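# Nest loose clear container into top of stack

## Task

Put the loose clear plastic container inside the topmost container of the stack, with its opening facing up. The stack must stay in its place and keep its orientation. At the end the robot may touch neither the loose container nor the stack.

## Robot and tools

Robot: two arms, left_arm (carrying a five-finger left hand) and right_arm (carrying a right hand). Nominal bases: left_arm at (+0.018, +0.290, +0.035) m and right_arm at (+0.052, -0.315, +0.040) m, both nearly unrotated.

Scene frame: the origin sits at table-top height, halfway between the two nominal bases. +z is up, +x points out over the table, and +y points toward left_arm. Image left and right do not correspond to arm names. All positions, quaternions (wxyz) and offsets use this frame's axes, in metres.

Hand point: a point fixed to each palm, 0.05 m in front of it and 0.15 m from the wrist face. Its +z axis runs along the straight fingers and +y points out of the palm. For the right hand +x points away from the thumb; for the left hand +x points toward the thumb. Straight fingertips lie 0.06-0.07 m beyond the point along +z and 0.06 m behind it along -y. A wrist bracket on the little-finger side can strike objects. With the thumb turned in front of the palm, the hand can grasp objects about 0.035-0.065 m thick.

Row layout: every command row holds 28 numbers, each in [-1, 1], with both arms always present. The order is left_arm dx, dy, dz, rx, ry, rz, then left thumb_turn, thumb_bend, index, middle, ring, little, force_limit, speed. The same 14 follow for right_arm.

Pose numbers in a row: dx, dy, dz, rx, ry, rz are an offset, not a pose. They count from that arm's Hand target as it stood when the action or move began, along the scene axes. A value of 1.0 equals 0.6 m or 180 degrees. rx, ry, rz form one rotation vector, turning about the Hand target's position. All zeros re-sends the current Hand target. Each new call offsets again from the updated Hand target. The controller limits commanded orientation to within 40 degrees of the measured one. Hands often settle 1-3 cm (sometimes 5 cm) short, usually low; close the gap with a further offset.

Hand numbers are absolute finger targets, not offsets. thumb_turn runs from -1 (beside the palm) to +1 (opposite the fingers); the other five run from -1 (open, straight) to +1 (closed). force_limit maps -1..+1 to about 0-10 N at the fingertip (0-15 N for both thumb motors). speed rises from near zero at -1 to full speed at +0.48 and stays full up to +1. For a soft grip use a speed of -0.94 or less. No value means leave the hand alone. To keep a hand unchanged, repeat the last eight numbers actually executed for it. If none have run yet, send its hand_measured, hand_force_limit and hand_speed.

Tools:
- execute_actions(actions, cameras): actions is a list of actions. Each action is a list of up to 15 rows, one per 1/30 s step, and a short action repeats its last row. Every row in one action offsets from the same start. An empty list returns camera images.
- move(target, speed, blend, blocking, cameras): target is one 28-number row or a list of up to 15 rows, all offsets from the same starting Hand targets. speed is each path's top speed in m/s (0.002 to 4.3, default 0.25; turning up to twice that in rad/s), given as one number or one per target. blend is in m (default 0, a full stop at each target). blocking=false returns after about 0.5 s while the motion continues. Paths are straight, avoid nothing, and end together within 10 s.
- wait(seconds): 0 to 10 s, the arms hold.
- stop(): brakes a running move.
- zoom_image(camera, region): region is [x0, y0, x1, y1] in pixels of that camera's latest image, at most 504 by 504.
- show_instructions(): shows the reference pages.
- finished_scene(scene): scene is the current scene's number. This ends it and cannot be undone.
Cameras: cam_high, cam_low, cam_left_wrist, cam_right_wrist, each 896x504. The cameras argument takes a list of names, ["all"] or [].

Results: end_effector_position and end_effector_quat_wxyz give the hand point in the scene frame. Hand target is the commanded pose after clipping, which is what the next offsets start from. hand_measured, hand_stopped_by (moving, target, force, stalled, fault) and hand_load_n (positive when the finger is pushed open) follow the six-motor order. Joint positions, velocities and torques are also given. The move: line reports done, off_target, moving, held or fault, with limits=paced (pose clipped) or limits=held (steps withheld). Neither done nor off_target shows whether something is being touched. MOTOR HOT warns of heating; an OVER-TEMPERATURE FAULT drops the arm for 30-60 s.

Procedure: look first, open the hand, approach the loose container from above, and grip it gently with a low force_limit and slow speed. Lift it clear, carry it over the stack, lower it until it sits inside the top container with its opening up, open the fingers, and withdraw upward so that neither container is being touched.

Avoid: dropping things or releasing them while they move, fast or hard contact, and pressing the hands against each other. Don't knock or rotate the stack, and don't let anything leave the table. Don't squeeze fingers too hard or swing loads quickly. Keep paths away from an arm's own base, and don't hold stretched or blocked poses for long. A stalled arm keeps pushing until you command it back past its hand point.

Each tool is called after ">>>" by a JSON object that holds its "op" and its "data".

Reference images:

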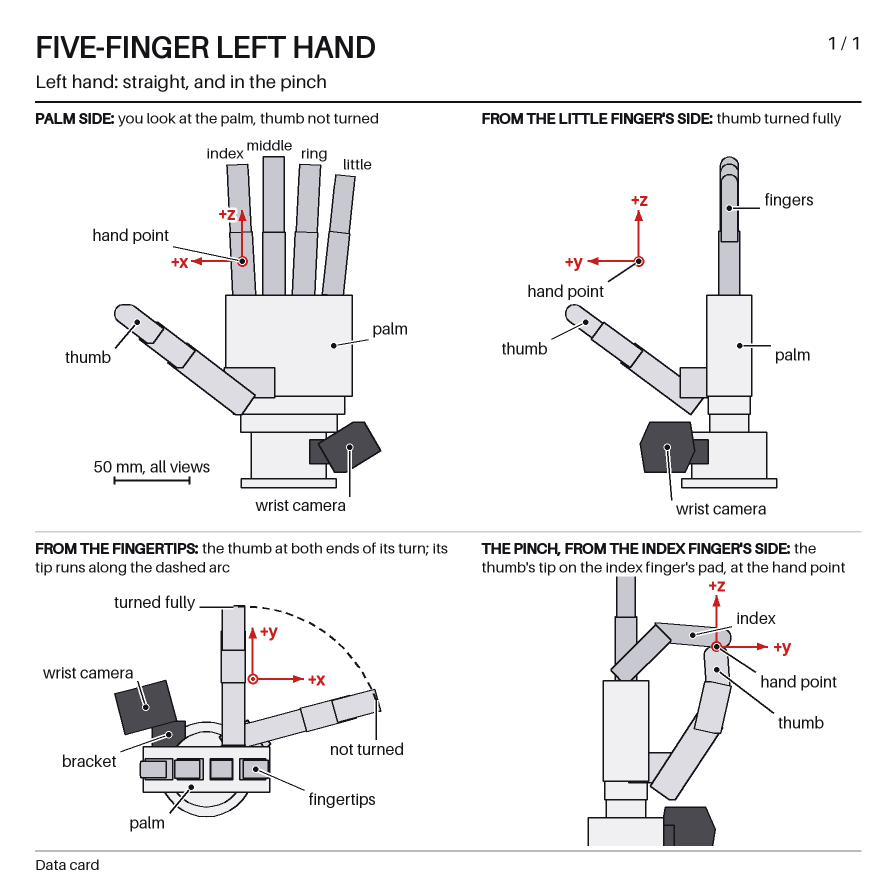

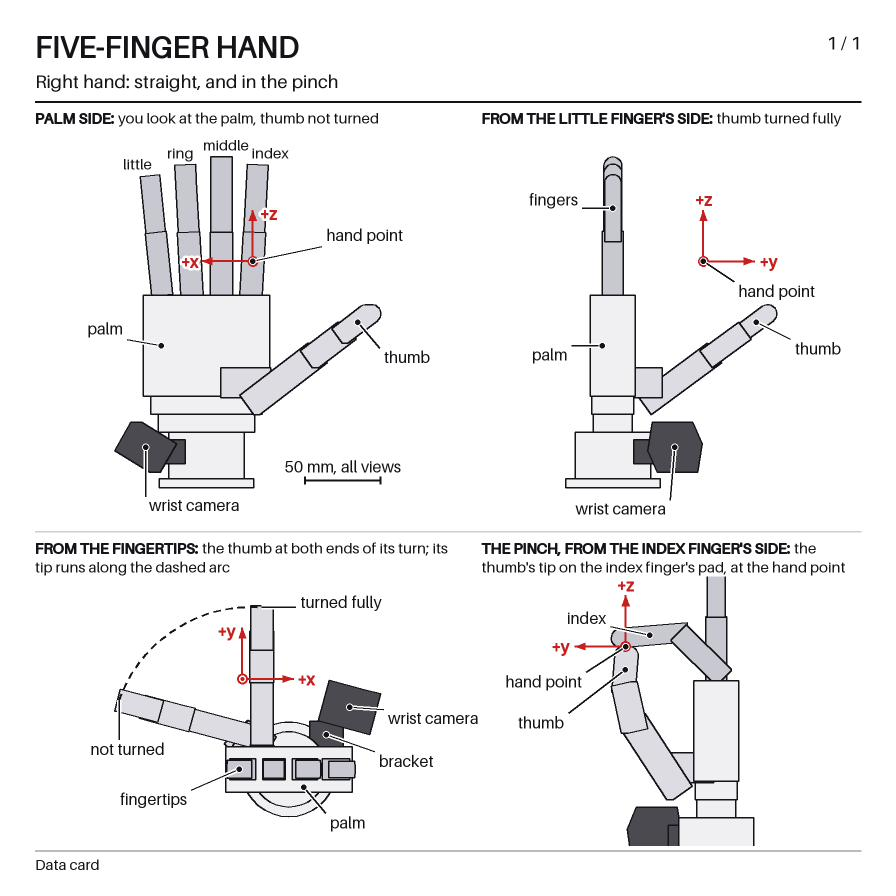

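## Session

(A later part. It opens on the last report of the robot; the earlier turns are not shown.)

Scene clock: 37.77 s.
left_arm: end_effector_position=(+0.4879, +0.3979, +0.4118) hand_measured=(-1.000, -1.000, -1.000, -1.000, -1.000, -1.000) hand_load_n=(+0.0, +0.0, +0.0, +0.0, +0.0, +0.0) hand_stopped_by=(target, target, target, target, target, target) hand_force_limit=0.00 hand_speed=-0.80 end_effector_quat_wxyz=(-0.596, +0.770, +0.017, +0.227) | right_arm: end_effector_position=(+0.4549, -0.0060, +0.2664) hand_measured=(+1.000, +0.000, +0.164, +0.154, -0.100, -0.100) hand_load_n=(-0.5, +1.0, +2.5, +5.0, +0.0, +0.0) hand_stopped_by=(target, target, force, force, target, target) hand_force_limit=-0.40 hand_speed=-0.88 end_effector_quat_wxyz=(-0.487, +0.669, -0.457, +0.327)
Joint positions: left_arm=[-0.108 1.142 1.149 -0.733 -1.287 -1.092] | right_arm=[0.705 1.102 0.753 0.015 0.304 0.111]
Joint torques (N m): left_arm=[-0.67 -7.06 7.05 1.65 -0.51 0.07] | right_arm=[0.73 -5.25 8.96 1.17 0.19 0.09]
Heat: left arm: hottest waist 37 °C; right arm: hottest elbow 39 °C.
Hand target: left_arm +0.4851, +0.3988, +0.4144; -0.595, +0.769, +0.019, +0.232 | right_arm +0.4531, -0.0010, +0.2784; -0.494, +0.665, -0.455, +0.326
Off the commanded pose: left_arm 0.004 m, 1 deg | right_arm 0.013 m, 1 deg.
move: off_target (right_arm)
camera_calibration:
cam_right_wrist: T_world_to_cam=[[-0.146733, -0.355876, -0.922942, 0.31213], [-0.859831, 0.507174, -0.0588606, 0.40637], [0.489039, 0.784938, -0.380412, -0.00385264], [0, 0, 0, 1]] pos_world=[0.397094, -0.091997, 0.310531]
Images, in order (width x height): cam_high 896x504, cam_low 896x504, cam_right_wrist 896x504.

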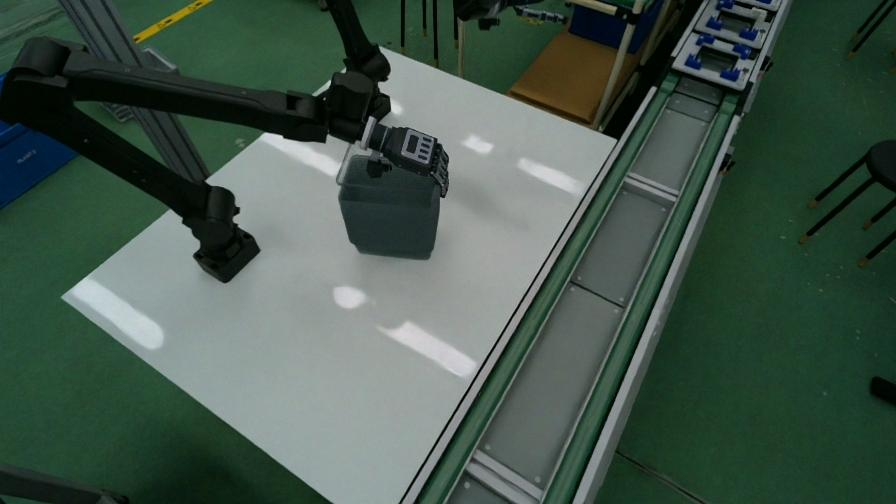

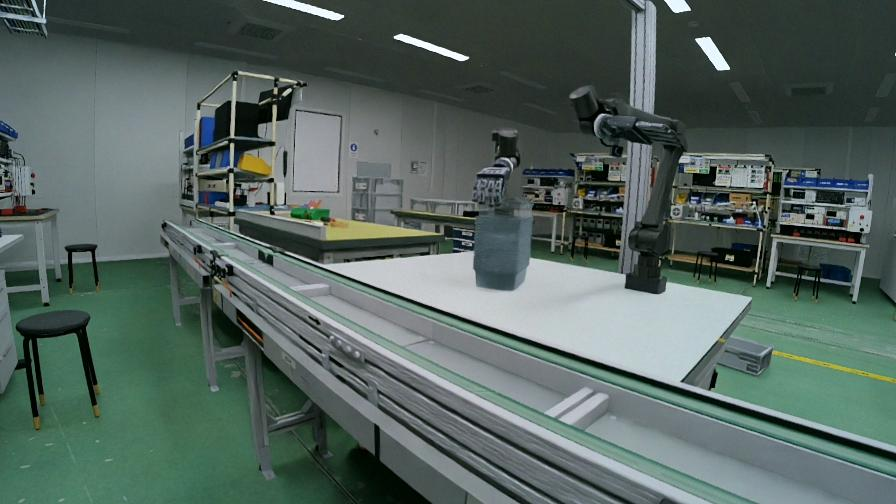

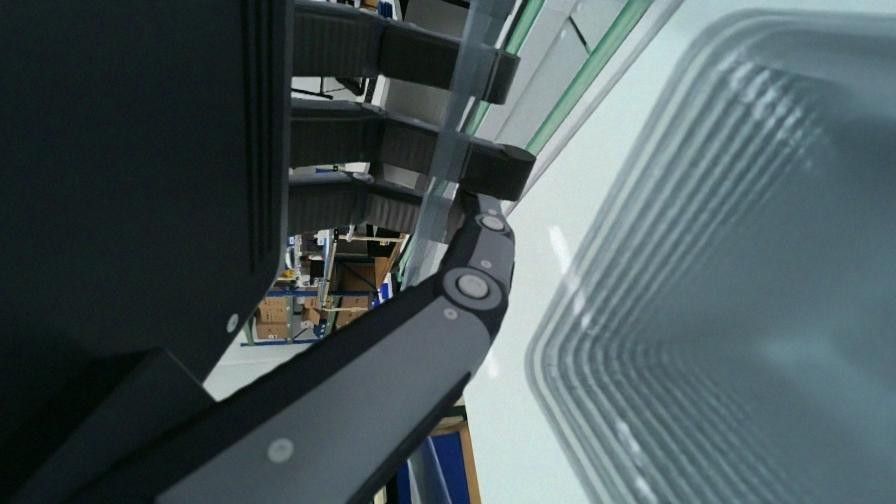

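>>> {"op": "move", "data": {"target": [0,0,0,0,0,0,-1,-1,-1,-1,-1,-1,0,-0.8,0.002,0.002,-0.034,0,0,0.002,1,0,0.45,0.45,-0.1,-0.1,-0.4,-0.88], "speed": 0.06, "cameras": ["cam_high","cam_low","cam_right_wrist"]}}

>>> {"op": "zoom_image", "data": {"camera": "cam_high", "region": [325, 165, 385, 215]}}

>>> {"op": "zoom_image", "data": {"camera": "cam_low", "region": [470, 190, 540, 235]}}

Scene clock: 38.80 s.
left_arm: end_effector_position=(+0.4879, +0.3979, +0.4118) hand_measured=(-1.000, -1.000, -1.000, -1.000, -1.000, -1.000) hand_load_n=(+0.0, +0.0, +0.0, +0.0, +0.0, +0.0) hand_stopped_by=(target, target, target, target, target, target) hand_force_limit=0.00 hand_speed=-0.80 end_effector_quat_wxyz=(-0.596, +0.770, +0.017, +0.227) | right_arm: end_effector_position=(+0.4550, -0.0058, +0.2634) hand_measured=(+1.000, +0.000, +0.164, +0.154, -0.100, -0.100) hand_load_n=(-1.0, +0.0, +2.0, +3.5, +0.0, +0.0) hand_stopped_by=(target, target, force, force, target, target) hand_force_limit=-0.40 hand_speed=-0.88 end_effector_quat_wxyz=(-0.492, +0.665, -0.456, +0.329)
Joint positions: left_arm=[-0.108 1.142 1.149 -0.733 -1.287 -1.092] | right_arm=[0.705 1.103 0.736 0.049 0.304 0.111]
Joint torques (N m): left_arm=[-0.73 -7.24 7.06 1.62 -0.51 0.08] | right_arm=[0.62 -3.37 7.5 2.48 -0.16 0.03]
Heat: left arm: hottest waist 37 °C; right arm: hottest elbow 39 °C.
Hand target: left_arm +0.4851, +0.3988, +0.4144; -0.595, +0.769, +0.019, +0.232 | right_arm +0.4543, +0.0002, +0.2581; -0.495, +0.667, -0.453, +0.325
Off the commanded pose: left_arm 0.004 m, 1 deg | right_arm 0.008 m, 1 deg.
move: done
camera_calibration:
cam_right_wrist: T_world_to_cam=[[-0.136157, -0.34694, -0.927951, 0.305985], [-0.85932, 0.507463, -0.0636425, 0.407295], [0.492981, 0.788742, -0.367227, -0.0104585], [0, 0, 0, 1]] pos_world=[0.396814, -0.0922796, 0.30602]
Images, in order (width x height): cam_high 896x504, cam_low 896x504, cam_right_wrist 896x504.

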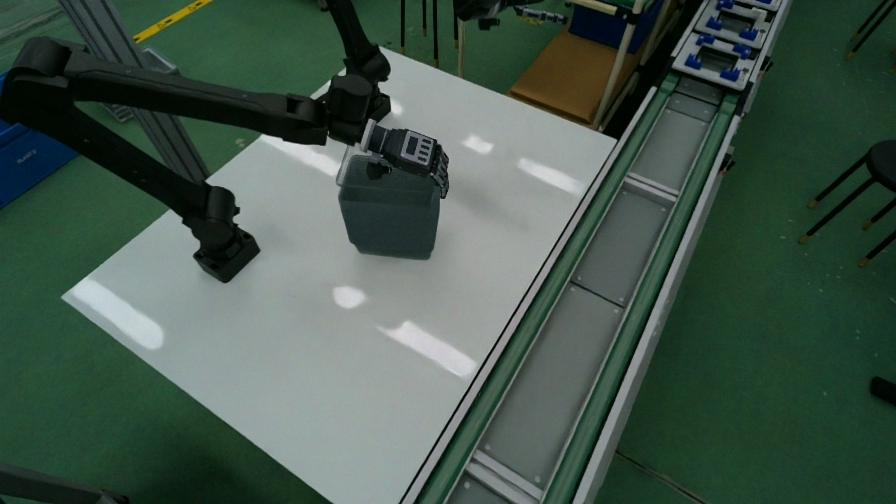

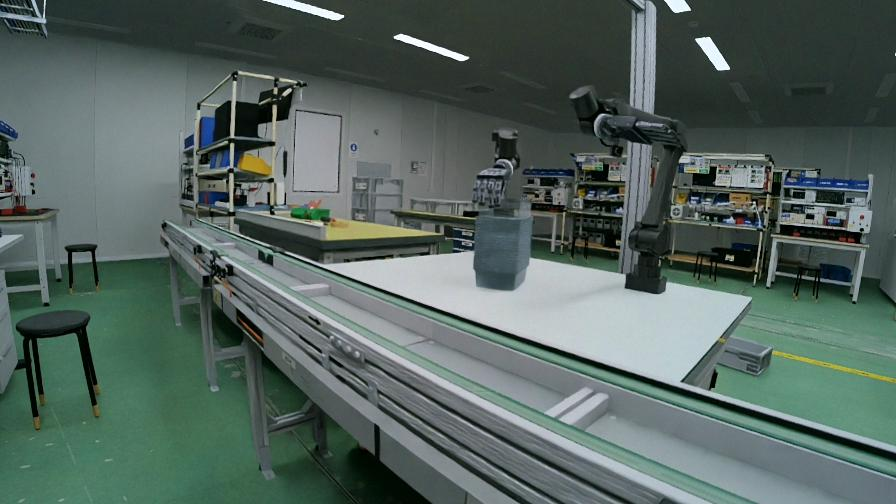

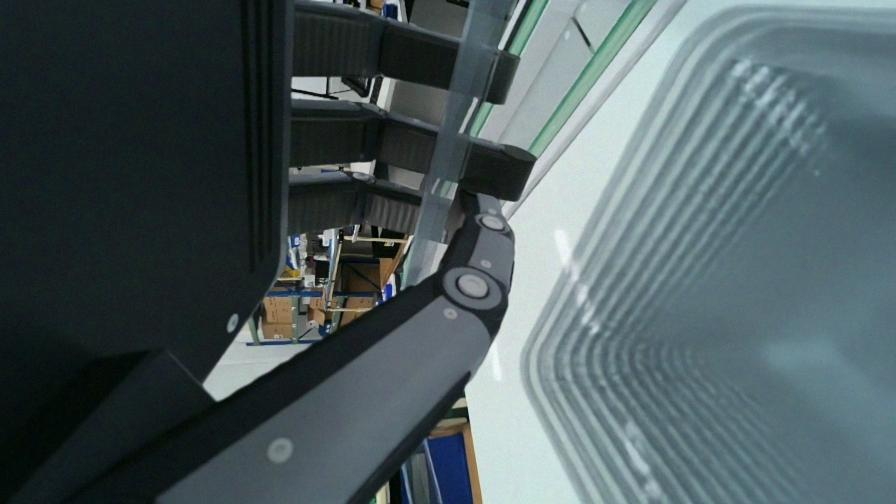

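Scaled by 8.400 from the camera's 896x504 image, which has a finer 1280x720 frame.

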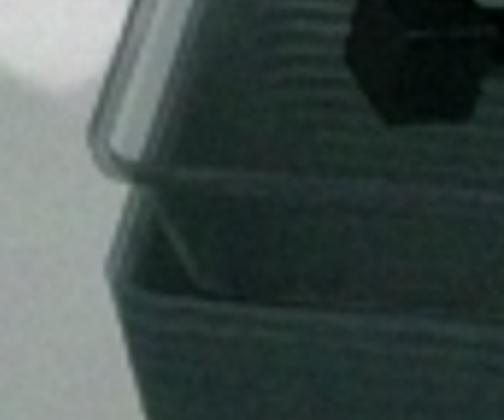

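Scaled by 7.200 from the camera's 896x504 image, which has a finer 1280x720 frame.

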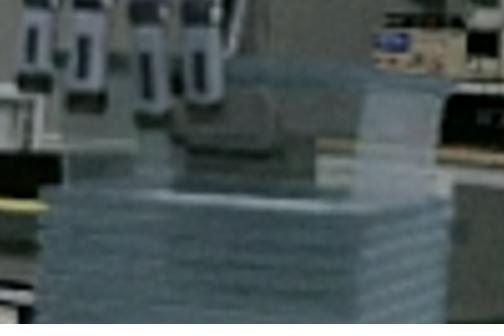

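>>> {"op": "move", "data": {"target": [0,0,0,0,0,0,-1,-1,-1,-1,-1,-1,0,-0.8,0.0078,-0.0037,0.048,-0.0017,0.0041,0.004,1,0,0.45,0.45,-0.1,-0.1,-0.4,-0.88], "speed": 0.06, "cameras": ["cam_high","cam_low"]}}

>>> {"op": "zoom_image", "data": {"camera": "cam_high", "region": [325, 140, 385, 210]}}

>>> {"op": "zoom_image", "data": {"camera": "cam_high", "region": [380, 165, 450, 220]}}

>>> {"op": "zoom_image", "data": {"camera": "cam_low", "region": [470, 180, 540, 235]}}

Scene clock: 41.43 s.
left_arm: end_effector_position=(+0.4879, +0.3979, +0.4118) hand_measured=(-1.000, -1.000, -1.000, -1.000, -1.000, -1.000) hand_load_n=(+0.0, +0.0, +0.0, +0.0, +0.0, +0.0) hand_stopped_by=(target, target, target, target, target, target) hand_force_limit=0.00 hand_speed=-0.80 end_effector_quat_wxyz=(-0.596, +0.770, +0.017, +0.227) | right_arm: end_effector_position=(+0.4446, -0.0075, +0.2482) hand_measured=(+1.000, +0.000, +0.164, +0.154, -0.100, -0.100) hand_load_n=(-0.5, +1.0, +2.5, +5.0, +0.0, +0.0) hand_stopped_by=(target, target, force, force, target, target) hand_force_limit=-0.40 hand_speed=-0.88 end_effector_quat_wxyz=(-0.470, +0.690, -0.455, +0.310)
Joint positions: left_arm=[-0.108 1.142 1.149 -0.733 -1.287 -1.092] | right_arm=[0.703 1.104 0.741 -0.026 0.271 0.111]
Joint torques (N m): left_arm=[-0.5 -7.18 7.06 1.66 -0.53 0.08] | right_arm=[-1.14 -5.42 11.92 1.14 -0.14 -0.05]
Heat: left arm: hottest waist 37 °C; right arm: hottest elbow 39 °C.
Hand target: left_arm +0.4851, +0.3988, +0.4144; -0.595, +0.769, +0.019, +0.232 | right_arm +0.4590, -0.0020, +0.2867; -0.492, +0.673, -0.451, +0.319
Off the commanded pose: left_arm 0.004 m, 1 deg | right_arm 0.042 m, 3 deg.
move: off_target (right_arm)
Images, in order (width x height): cam_high 896x504, cam_low 896x504.

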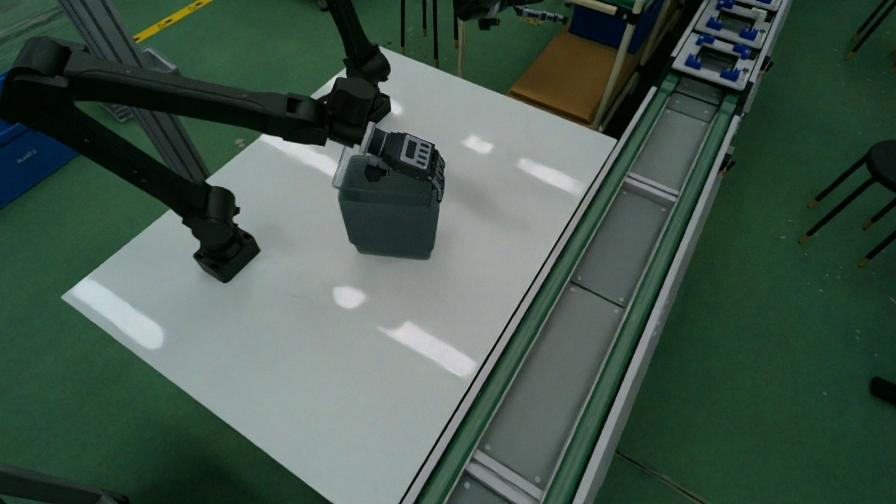

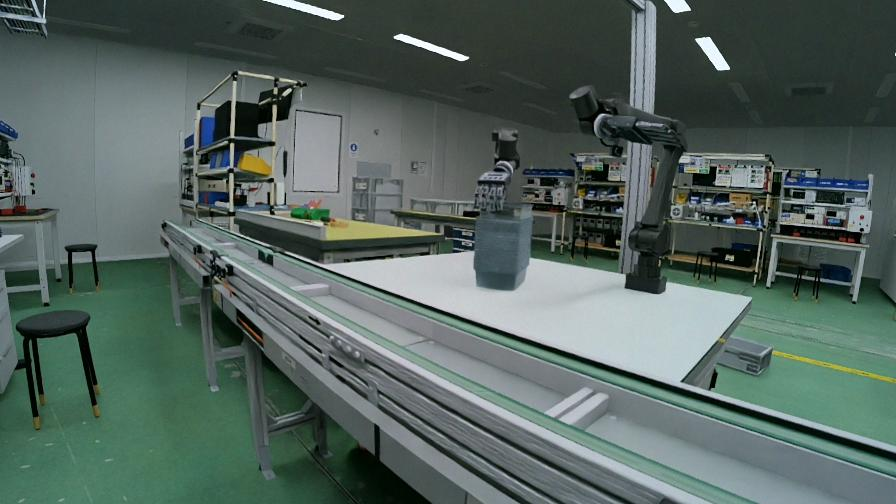

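Scaled by 7.200 from the camera's 896x504 image, which has a finer 1280x720 frame.

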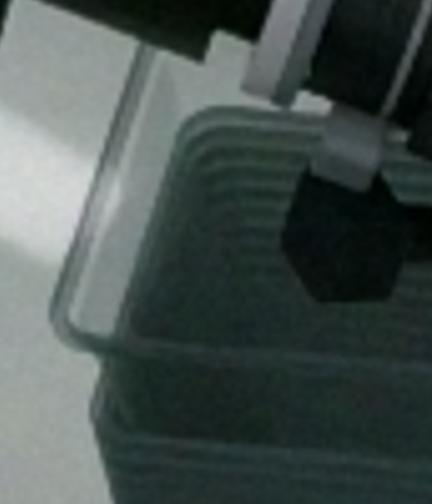

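Scaled by 7.200 from the camera's 896x504 image, which has a finer 1280x720 frame.

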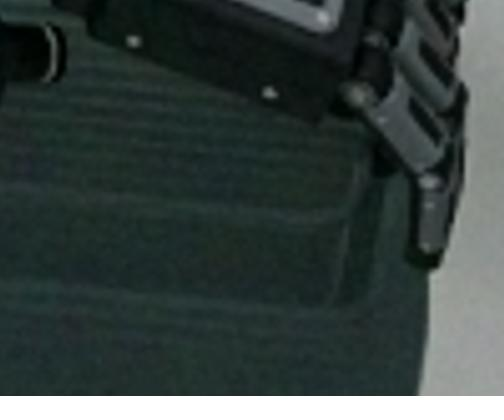

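Scaled by 7.200 from the camera's 896x504 image, which has a finer 1280x720 frame.

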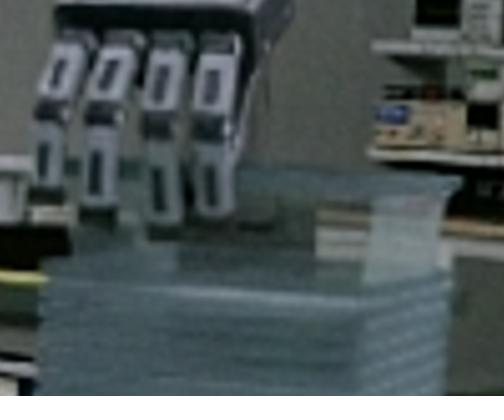

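>>> {"op": "zoom_image", "data": {"camera": "cam_high", "region": [330, 180, 375, 215]}}

>>> {"op": "zoom_image", "data": {"camera": "cam_high", "region": [410, 180, 450, 220]}}

>>> {"op": "zoom_image", "data": {"camera": "cam_low", "region": [470, 200, 540, 230]}}

Scaled by 11.200 from the camera's 896x504 image, which has a finer 1280x720 frame.

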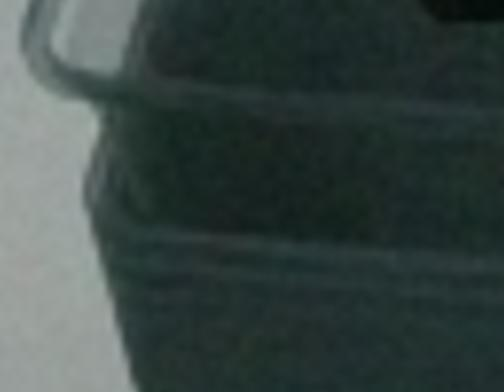

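Scaled by 12.600 from the camera's 896x504 image, which has a finer 1280x720 frame.

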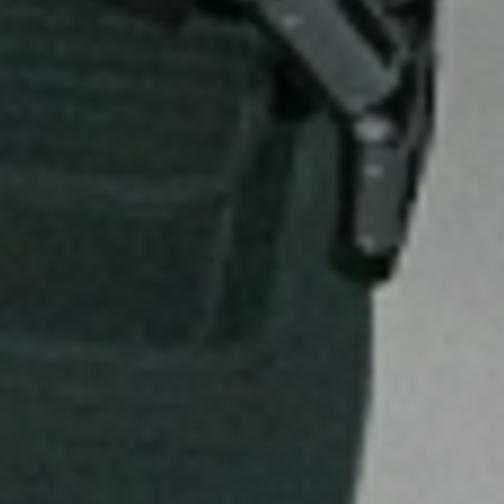

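Scaled by 7.200 from the camera's 896x504 image, which has a finer 1280x720 frame.

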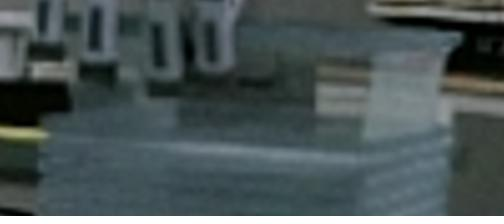

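>>> {"op": "zoom_image", "data": {"camera": "cam_high", "region": [330, 182, 354, 210]}}

>>> {"op": "zoom_image", "data": {"camera": "cam_low", "region": [505, 195, 540, 225]}}

>>> {"op": "zoom_image", "data": {"camera": "cam_low", "region": [470, 195, 505, 225]}}

Scaled by 18.000 from the camera's 896x504 image, which has a finer 1280x720 frame.

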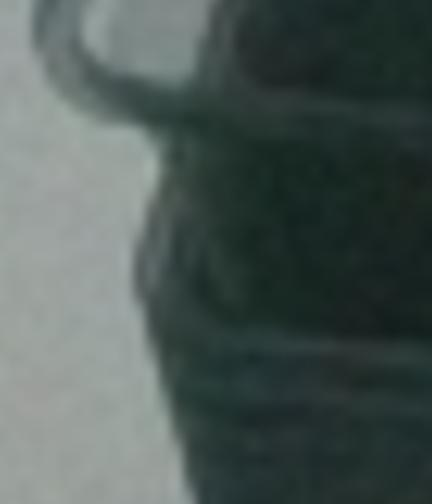

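Scaled by 14.400 from the camera's 896x504 image, which has a finer 1280x720 frame.

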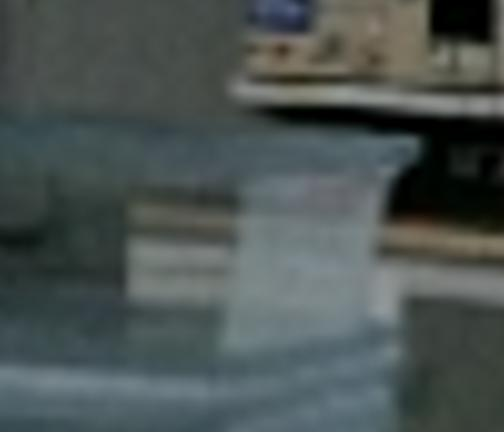

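Scaled by 14.400 from the camera's 896x504 image, which has a finer 1280x720 frame.

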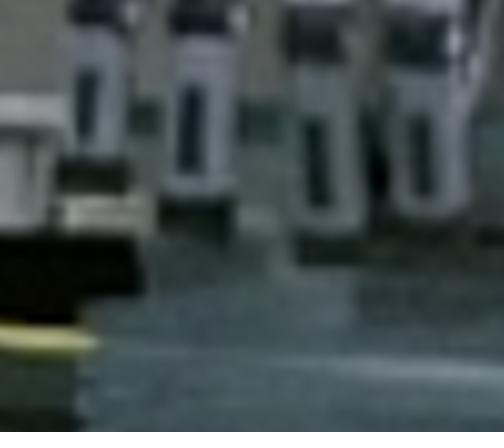

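>>> {"op": "move", "data": {"target": [0,0,0,0,0,0,-1,-1,-1,-1,-1,-1,0,-0.8,-0.0142,0.0008,-0.055,0,0,-0.003,1,0,0.45,0.45,-0.1,-0.1,-0.4,-0.88], "speed": 0.05, "cameras": ["cam_high","cam_low","cam_right_wrist"]}}

>>> {"op": "zoom_image", "data": {"camera": "cam_high", "region": [325, 140, 385, 210]}}

>>> {"op": "zoom_image", "data": {"camera": "cam_high", "region": [410, 180, 450, 220]}}

>>> {"op": "zoom_image", "data": {"camera": "cam_low", "region": [470, 190, 540, 235]}}

Scene clock: 45.57 s.
left_arm: end_effector_position=(+0.4879, +0.3979, +0.4118) hand_measured=(-1.000, -1.000, -1.000, -1.000, -1.000, -1.000) hand_load_n=(+0.0, +0.0, +0.0, -0.5, +0.0, +0.0) hand_stopped_by=(target, target, target, target, target, target) hand_force_limit=0.00 hand_speed=-0.80 end_effector_quat_wxyz=(-0.596, +0.770, +0.017, +0.227) | right_arm: end_effector_position=(+0.4497, -0.0085, +0.2468) hand_measured=(+1.000, +0.000, +0.164, +0.154, -0.100, -0.100) hand_load_n=(-0.5, +1.0, +2.5, +4.0, +0.0, +0.0) hand_stopped_by=(target, target, force, force, target, target) hand_force_limit=-0.40 hand_speed=-0.88 end_effector_quat_wxyz=(-0.479, +0.678, -0.457, +0.321)
Joint positions: left_arm=[-0.108 1.142 1.149 -0.733 -1.287 -1.092] | right_arm=[0.703 1.111 0.722 0.031 0.292 0.111]
Joint torques (N m): left_arm=[-0.67 -7.06 7.08 1.63 -0.52 0.08] | right_arm=[0.67 -4.25 7.97 2.65 0.18 0.07]
Heat: left arm: hottest waist 37 °C; right arm: hottest elbow 40 °C.
Hand target: left_arm +0.4851, +0.3988, +0.4144; -0.595, +0.769, +0.019, +0.232 | right_arm +0.4504, -0.0015, +0.2538; -0.491, +0.671, -0.454, +0.321
Off the commanded pose: left_arm 0.004 m, 1 deg | right_arm 0.010 m, 2 deg.
move: done
camera_calibration:
cam_right_wrist: T_world_to_cam=[[-0.163699, -0.369571, -0.914669, 0.297826], [-0.865775, 0.498279, -0.0463806, 0.401533], [0.472902, 0.784306, -0.401533, 0.00574556], [0, 0, 0, 1]] pos_world=[0.393674, -0.094514, 0.293343]
Images, in order (width x height): cam_high 896x504, cam_low 896x504, cam_right_wrist 896x504.

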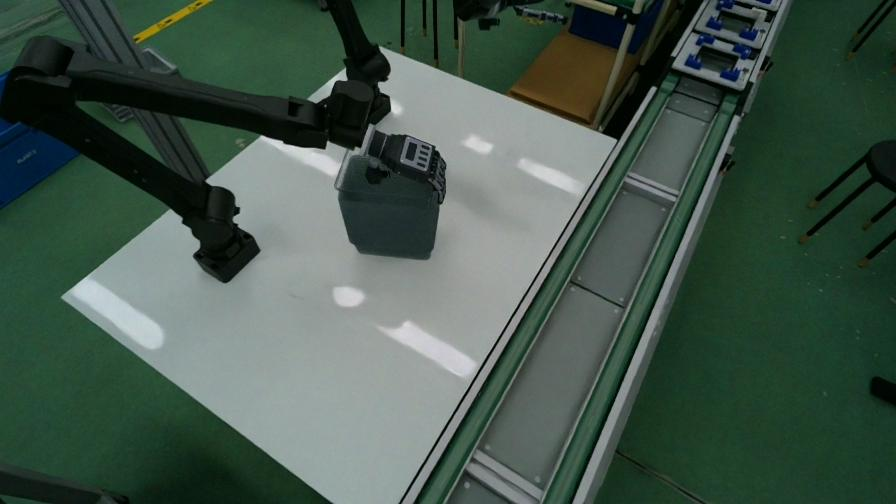

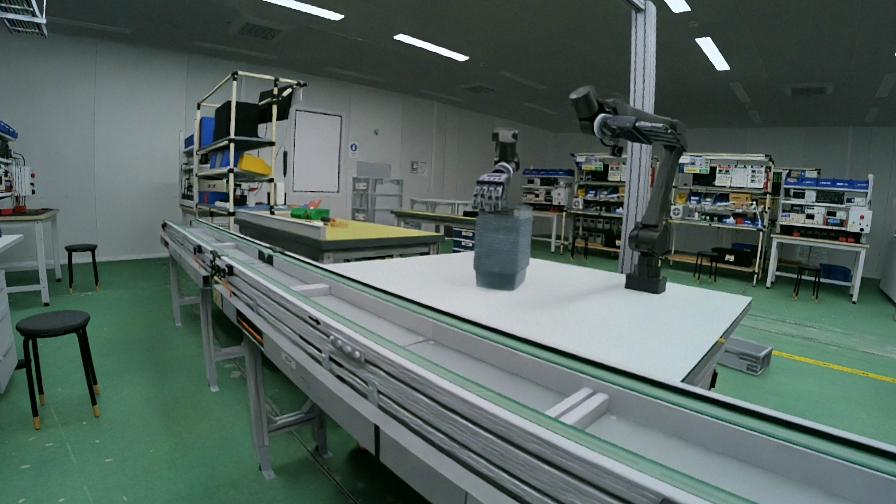

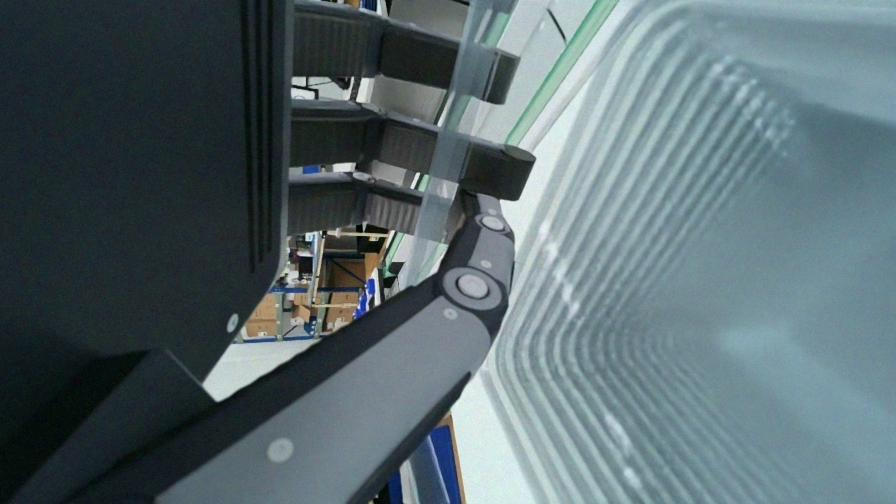

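Scaled by 7.200 from the camera's 896x504 image, which has a finer 1280x720 frame.

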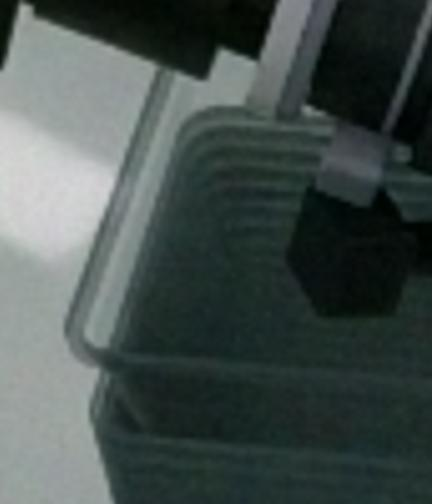

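Scaled by 12.600 from the camera's 896x504 image, which has a finer 1280x720 frame.

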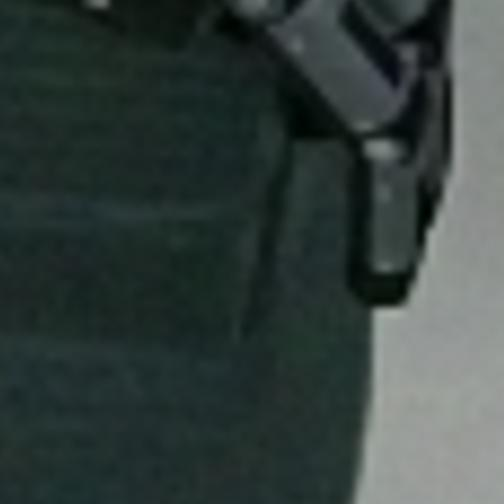

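Scaled by 7.200 from the camera's 896x504 image, which has a finer 1280x720 frame.

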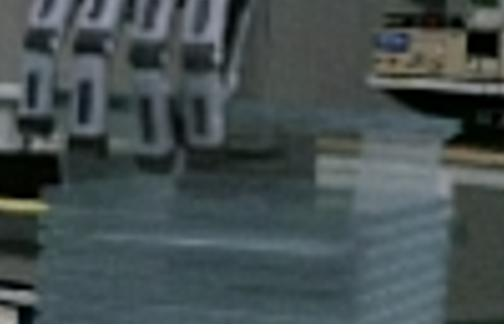

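>>> {"op": "move", "data": {"target": [0,0,0,0,0,0,-1,-1,-1,-1,-1,-1,0,-0.8,0.003,0.003,-0.015,0.0005,-0.0015,0.001,1,0,0.45,0.45,-0.1,-0.1,-0.4,-0.88], "speed": 0.04, "cameras": ["cam_high","cam_low"]}}

>>> {"op": "zoom_image", "data": {"camera": "cam_high", "region": [325, 140, 385, 210]}}

>>> {"op": "zoom_image", "data": {"camera": "cam_low", "region": [470, 190, 540, 235]}}

Scene clock: 46.57 s.
left_arm: end_effector_position=(+0.4879, +0.3979, +0.4118) hand_measured=(-1.000, -1.000, -1.000, -1.000, -1.000, -1.000) hand_load_n=(+0.0, +0.0, +0.0, +0.0, +0.0, +0.0) hand_stopped_by=(target, target, target, target, target, target) hand_force_limit=0.00 hand_speed=-0.80 end_effector_quat_wxyz=(-0.596, +0.770, +0.017, +0.227) | right_arm: end_effector_position=(+0.4521, -0.0065, +0.2422) hand_measured=(+1.000, +0.000, +0.164, +0.154, -0.100, -0.100) hand_load_n=(-1.0, +0.5, +2.0, +4.0, +0.0, +0.0) hand_stopped_by=(target, target, force, force, target, target) hand_force_limit=-0.40 hand_speed=-0.88 end_effector_quat_wxyz=(-0.484, +0.674, -0.456, +0.322)
Joint positions: left_arm=[-0.108 1.142 1.149 -0.733 -1.287 -1.092] | right_arm=[0.703 1.125 0.709 0.071 0.292 0.111]
Joint torques (N m): left_arm=[-0.62 -7.12 7.06 1.61 -0.51 0.08] | right_arm=[0.73 -4.01 7.76 2.66 0.07 0.04]
Heat: left arm: hottest waist 37 °C; right arm: hottest elbow 40 °C.
Hand target: left_arm +0.4851, +0.3988, +0.4144; -0.595, +0.769, +0.019, +0.232 | right_arm +0.4523, +0.0003, +0.2449; -0.493, +0.670, -0.452, +0.321
Off the commanded pose: left_arm 0.004 m, 1 deg | right_arm 0.007 m, 1 deg.
move: done
Images, in order (width x height): cam_high 896x504, cam_low 896x504.

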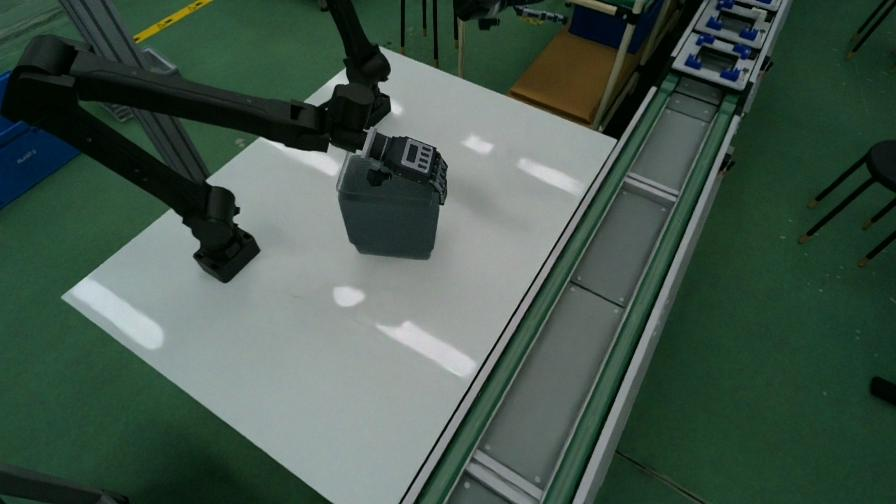

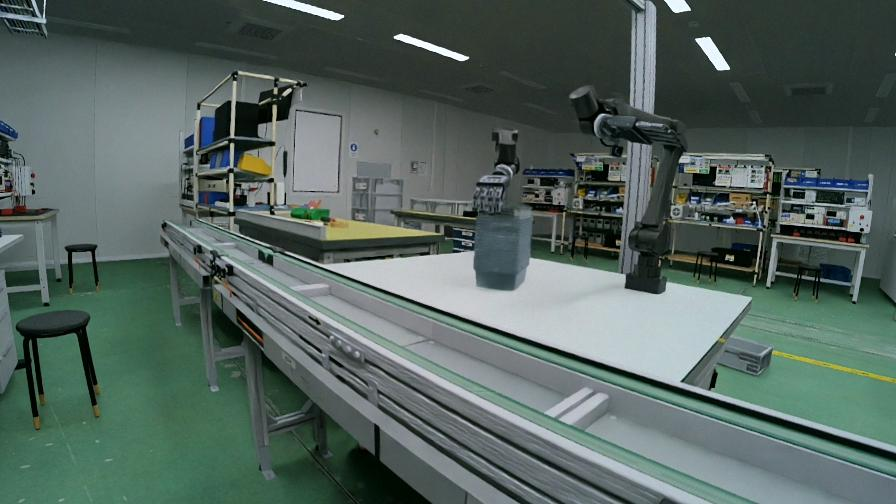

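Scaled by 7.200 from the camera's 896x504 image, which has a finer 1280x720 frame.

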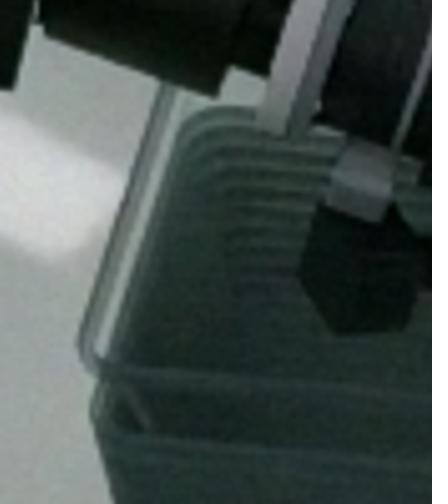

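Scaled by 7.200 from the camera's 896x504 image, which has a finer 1280x720 frame.

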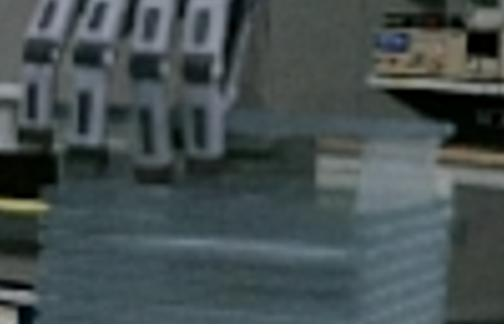

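>>> {"op": "move", "data": {"target": [0,0,0,0,0,0,-1,-1,-1,-1,-1,-1,0,-0.8,-0.010,-0.005,0,0.0095,-0.0231,0,1,0,0.45,0.45,-0.1,-0.1,-0.4,-0.88], "speed": 0.06, "cameras": ["cam_high","cam_low"]}}

>>> {"op": "zoom_image", "data": {"camera": "cam_high", "region": [325, 140, 385, 210]}}

>>> {"op": "zoom_image", "data": {"camera": "cam_low", "region": [470, 190, 540, 235]}}

Scene clock: 48.00 s.
left_arm: end_effector_position=(+0.4879, +0.3979, +0.4118) hand_measured=(-1.000, -1.000, -1.000, -1.000, -1.000, -1.000) hand_load_n=(+0.0, -0.5, +0.0, +0.0, -0.5, +0.0) hand_stopped_by=(target, target, target, target, target, target) hand_force_limit=0.00 hand_speed=-0.80 end_effector_quat_wxyz=(-0.596, +0.770, +0.017, +0.227) | right_arm: end_effector_position=(+0.4479, -0.0070, +0.2375) hand_measured=(+1.000, +0.000, +0.164, +0.154, -0.100, -0.100) hand_load_n=(-1.0, +0.5, +1.5, +4.0, +0.0, -0.5) hand_stopped_by=(target, target, force, force, target, target) hand_force_limit=-0.40 hand_speed=-0.88 end_effector_quat_wxyz=(-0.510, +0.654, -0.448, +0.334)
Joint positions: left_arm=[-0.108 1.142 1.149 -0.733 -1.287 -1.092] | right_arm=[0.715 1.117 0.64 0.204 0.309 0.104]
Joint torques (N m): left_arm=[-0.5 -7.06 7.06 1.61 -0.5 0.06] | right_arm=[0.85 -4.72 7.41 2.51 0.2 -0.12]
Heat: left arm: hottest waist 37 °C; right arm: hottest elbow 40 °C.
Hand target: left_arm +0.4851, +0.3988, +0.4144; -0.595, +0.769, +0.019, +0.232 | right_arm +0.4462, -0.0027, +0.2447; -0.519, +0.651, -0.439, +0.339
Off the commanded pose: left_arm 0.004 m, 1 deg | right_arm 0.009 m, 2 deg.
move: done
Images, in order (width x height): cam_high 896x504, cam_low 896x504.

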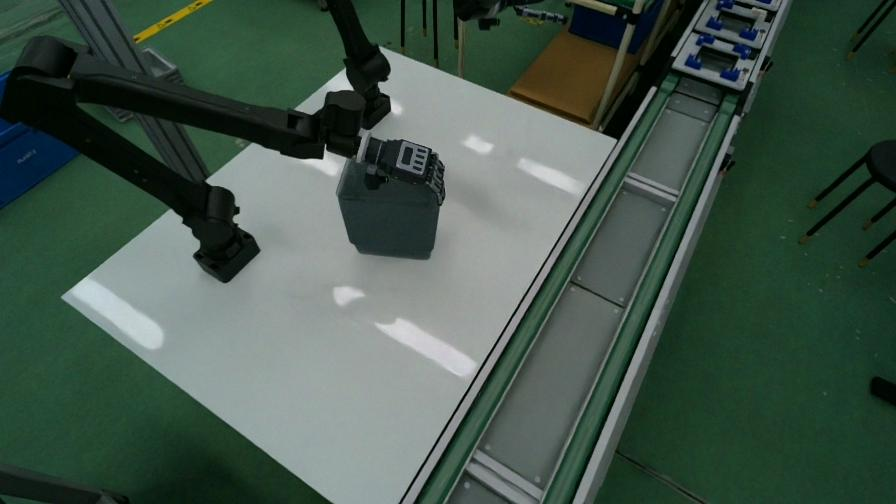

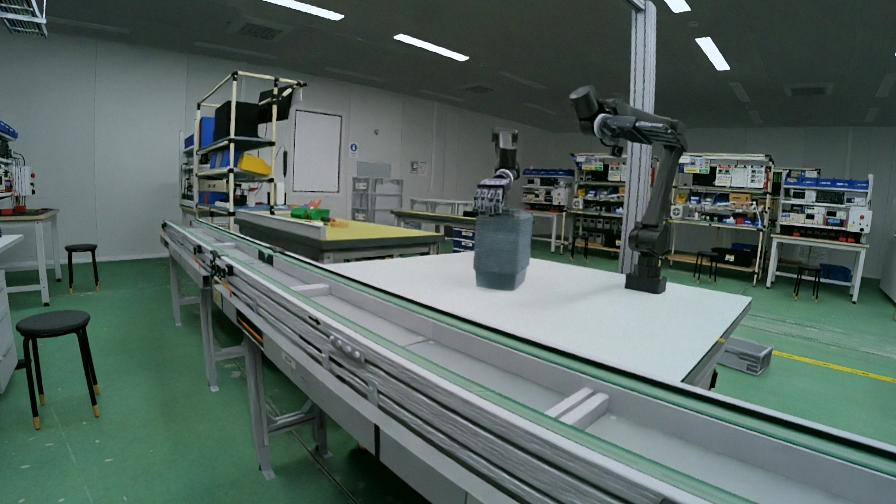

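Scaled by 7.200 from the camera's 896x504 image, which has a finer 1280x720 frame.

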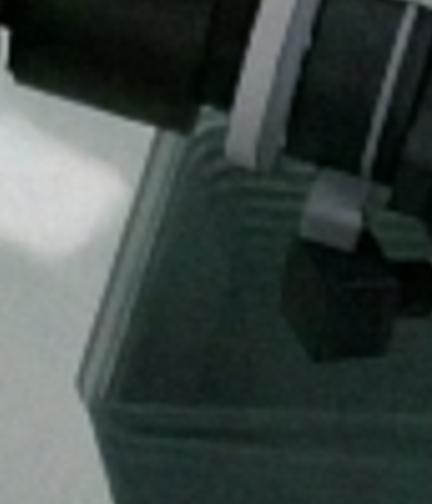

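Scaled by 7.200 from the camera's 896x504 image, which has a finer 1280x720 frame.

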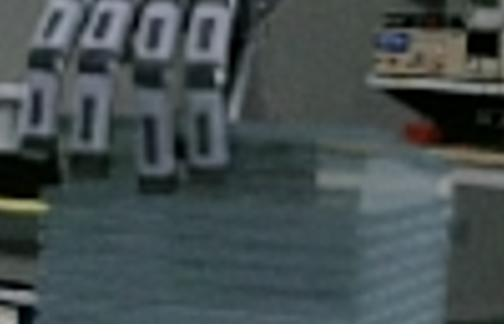

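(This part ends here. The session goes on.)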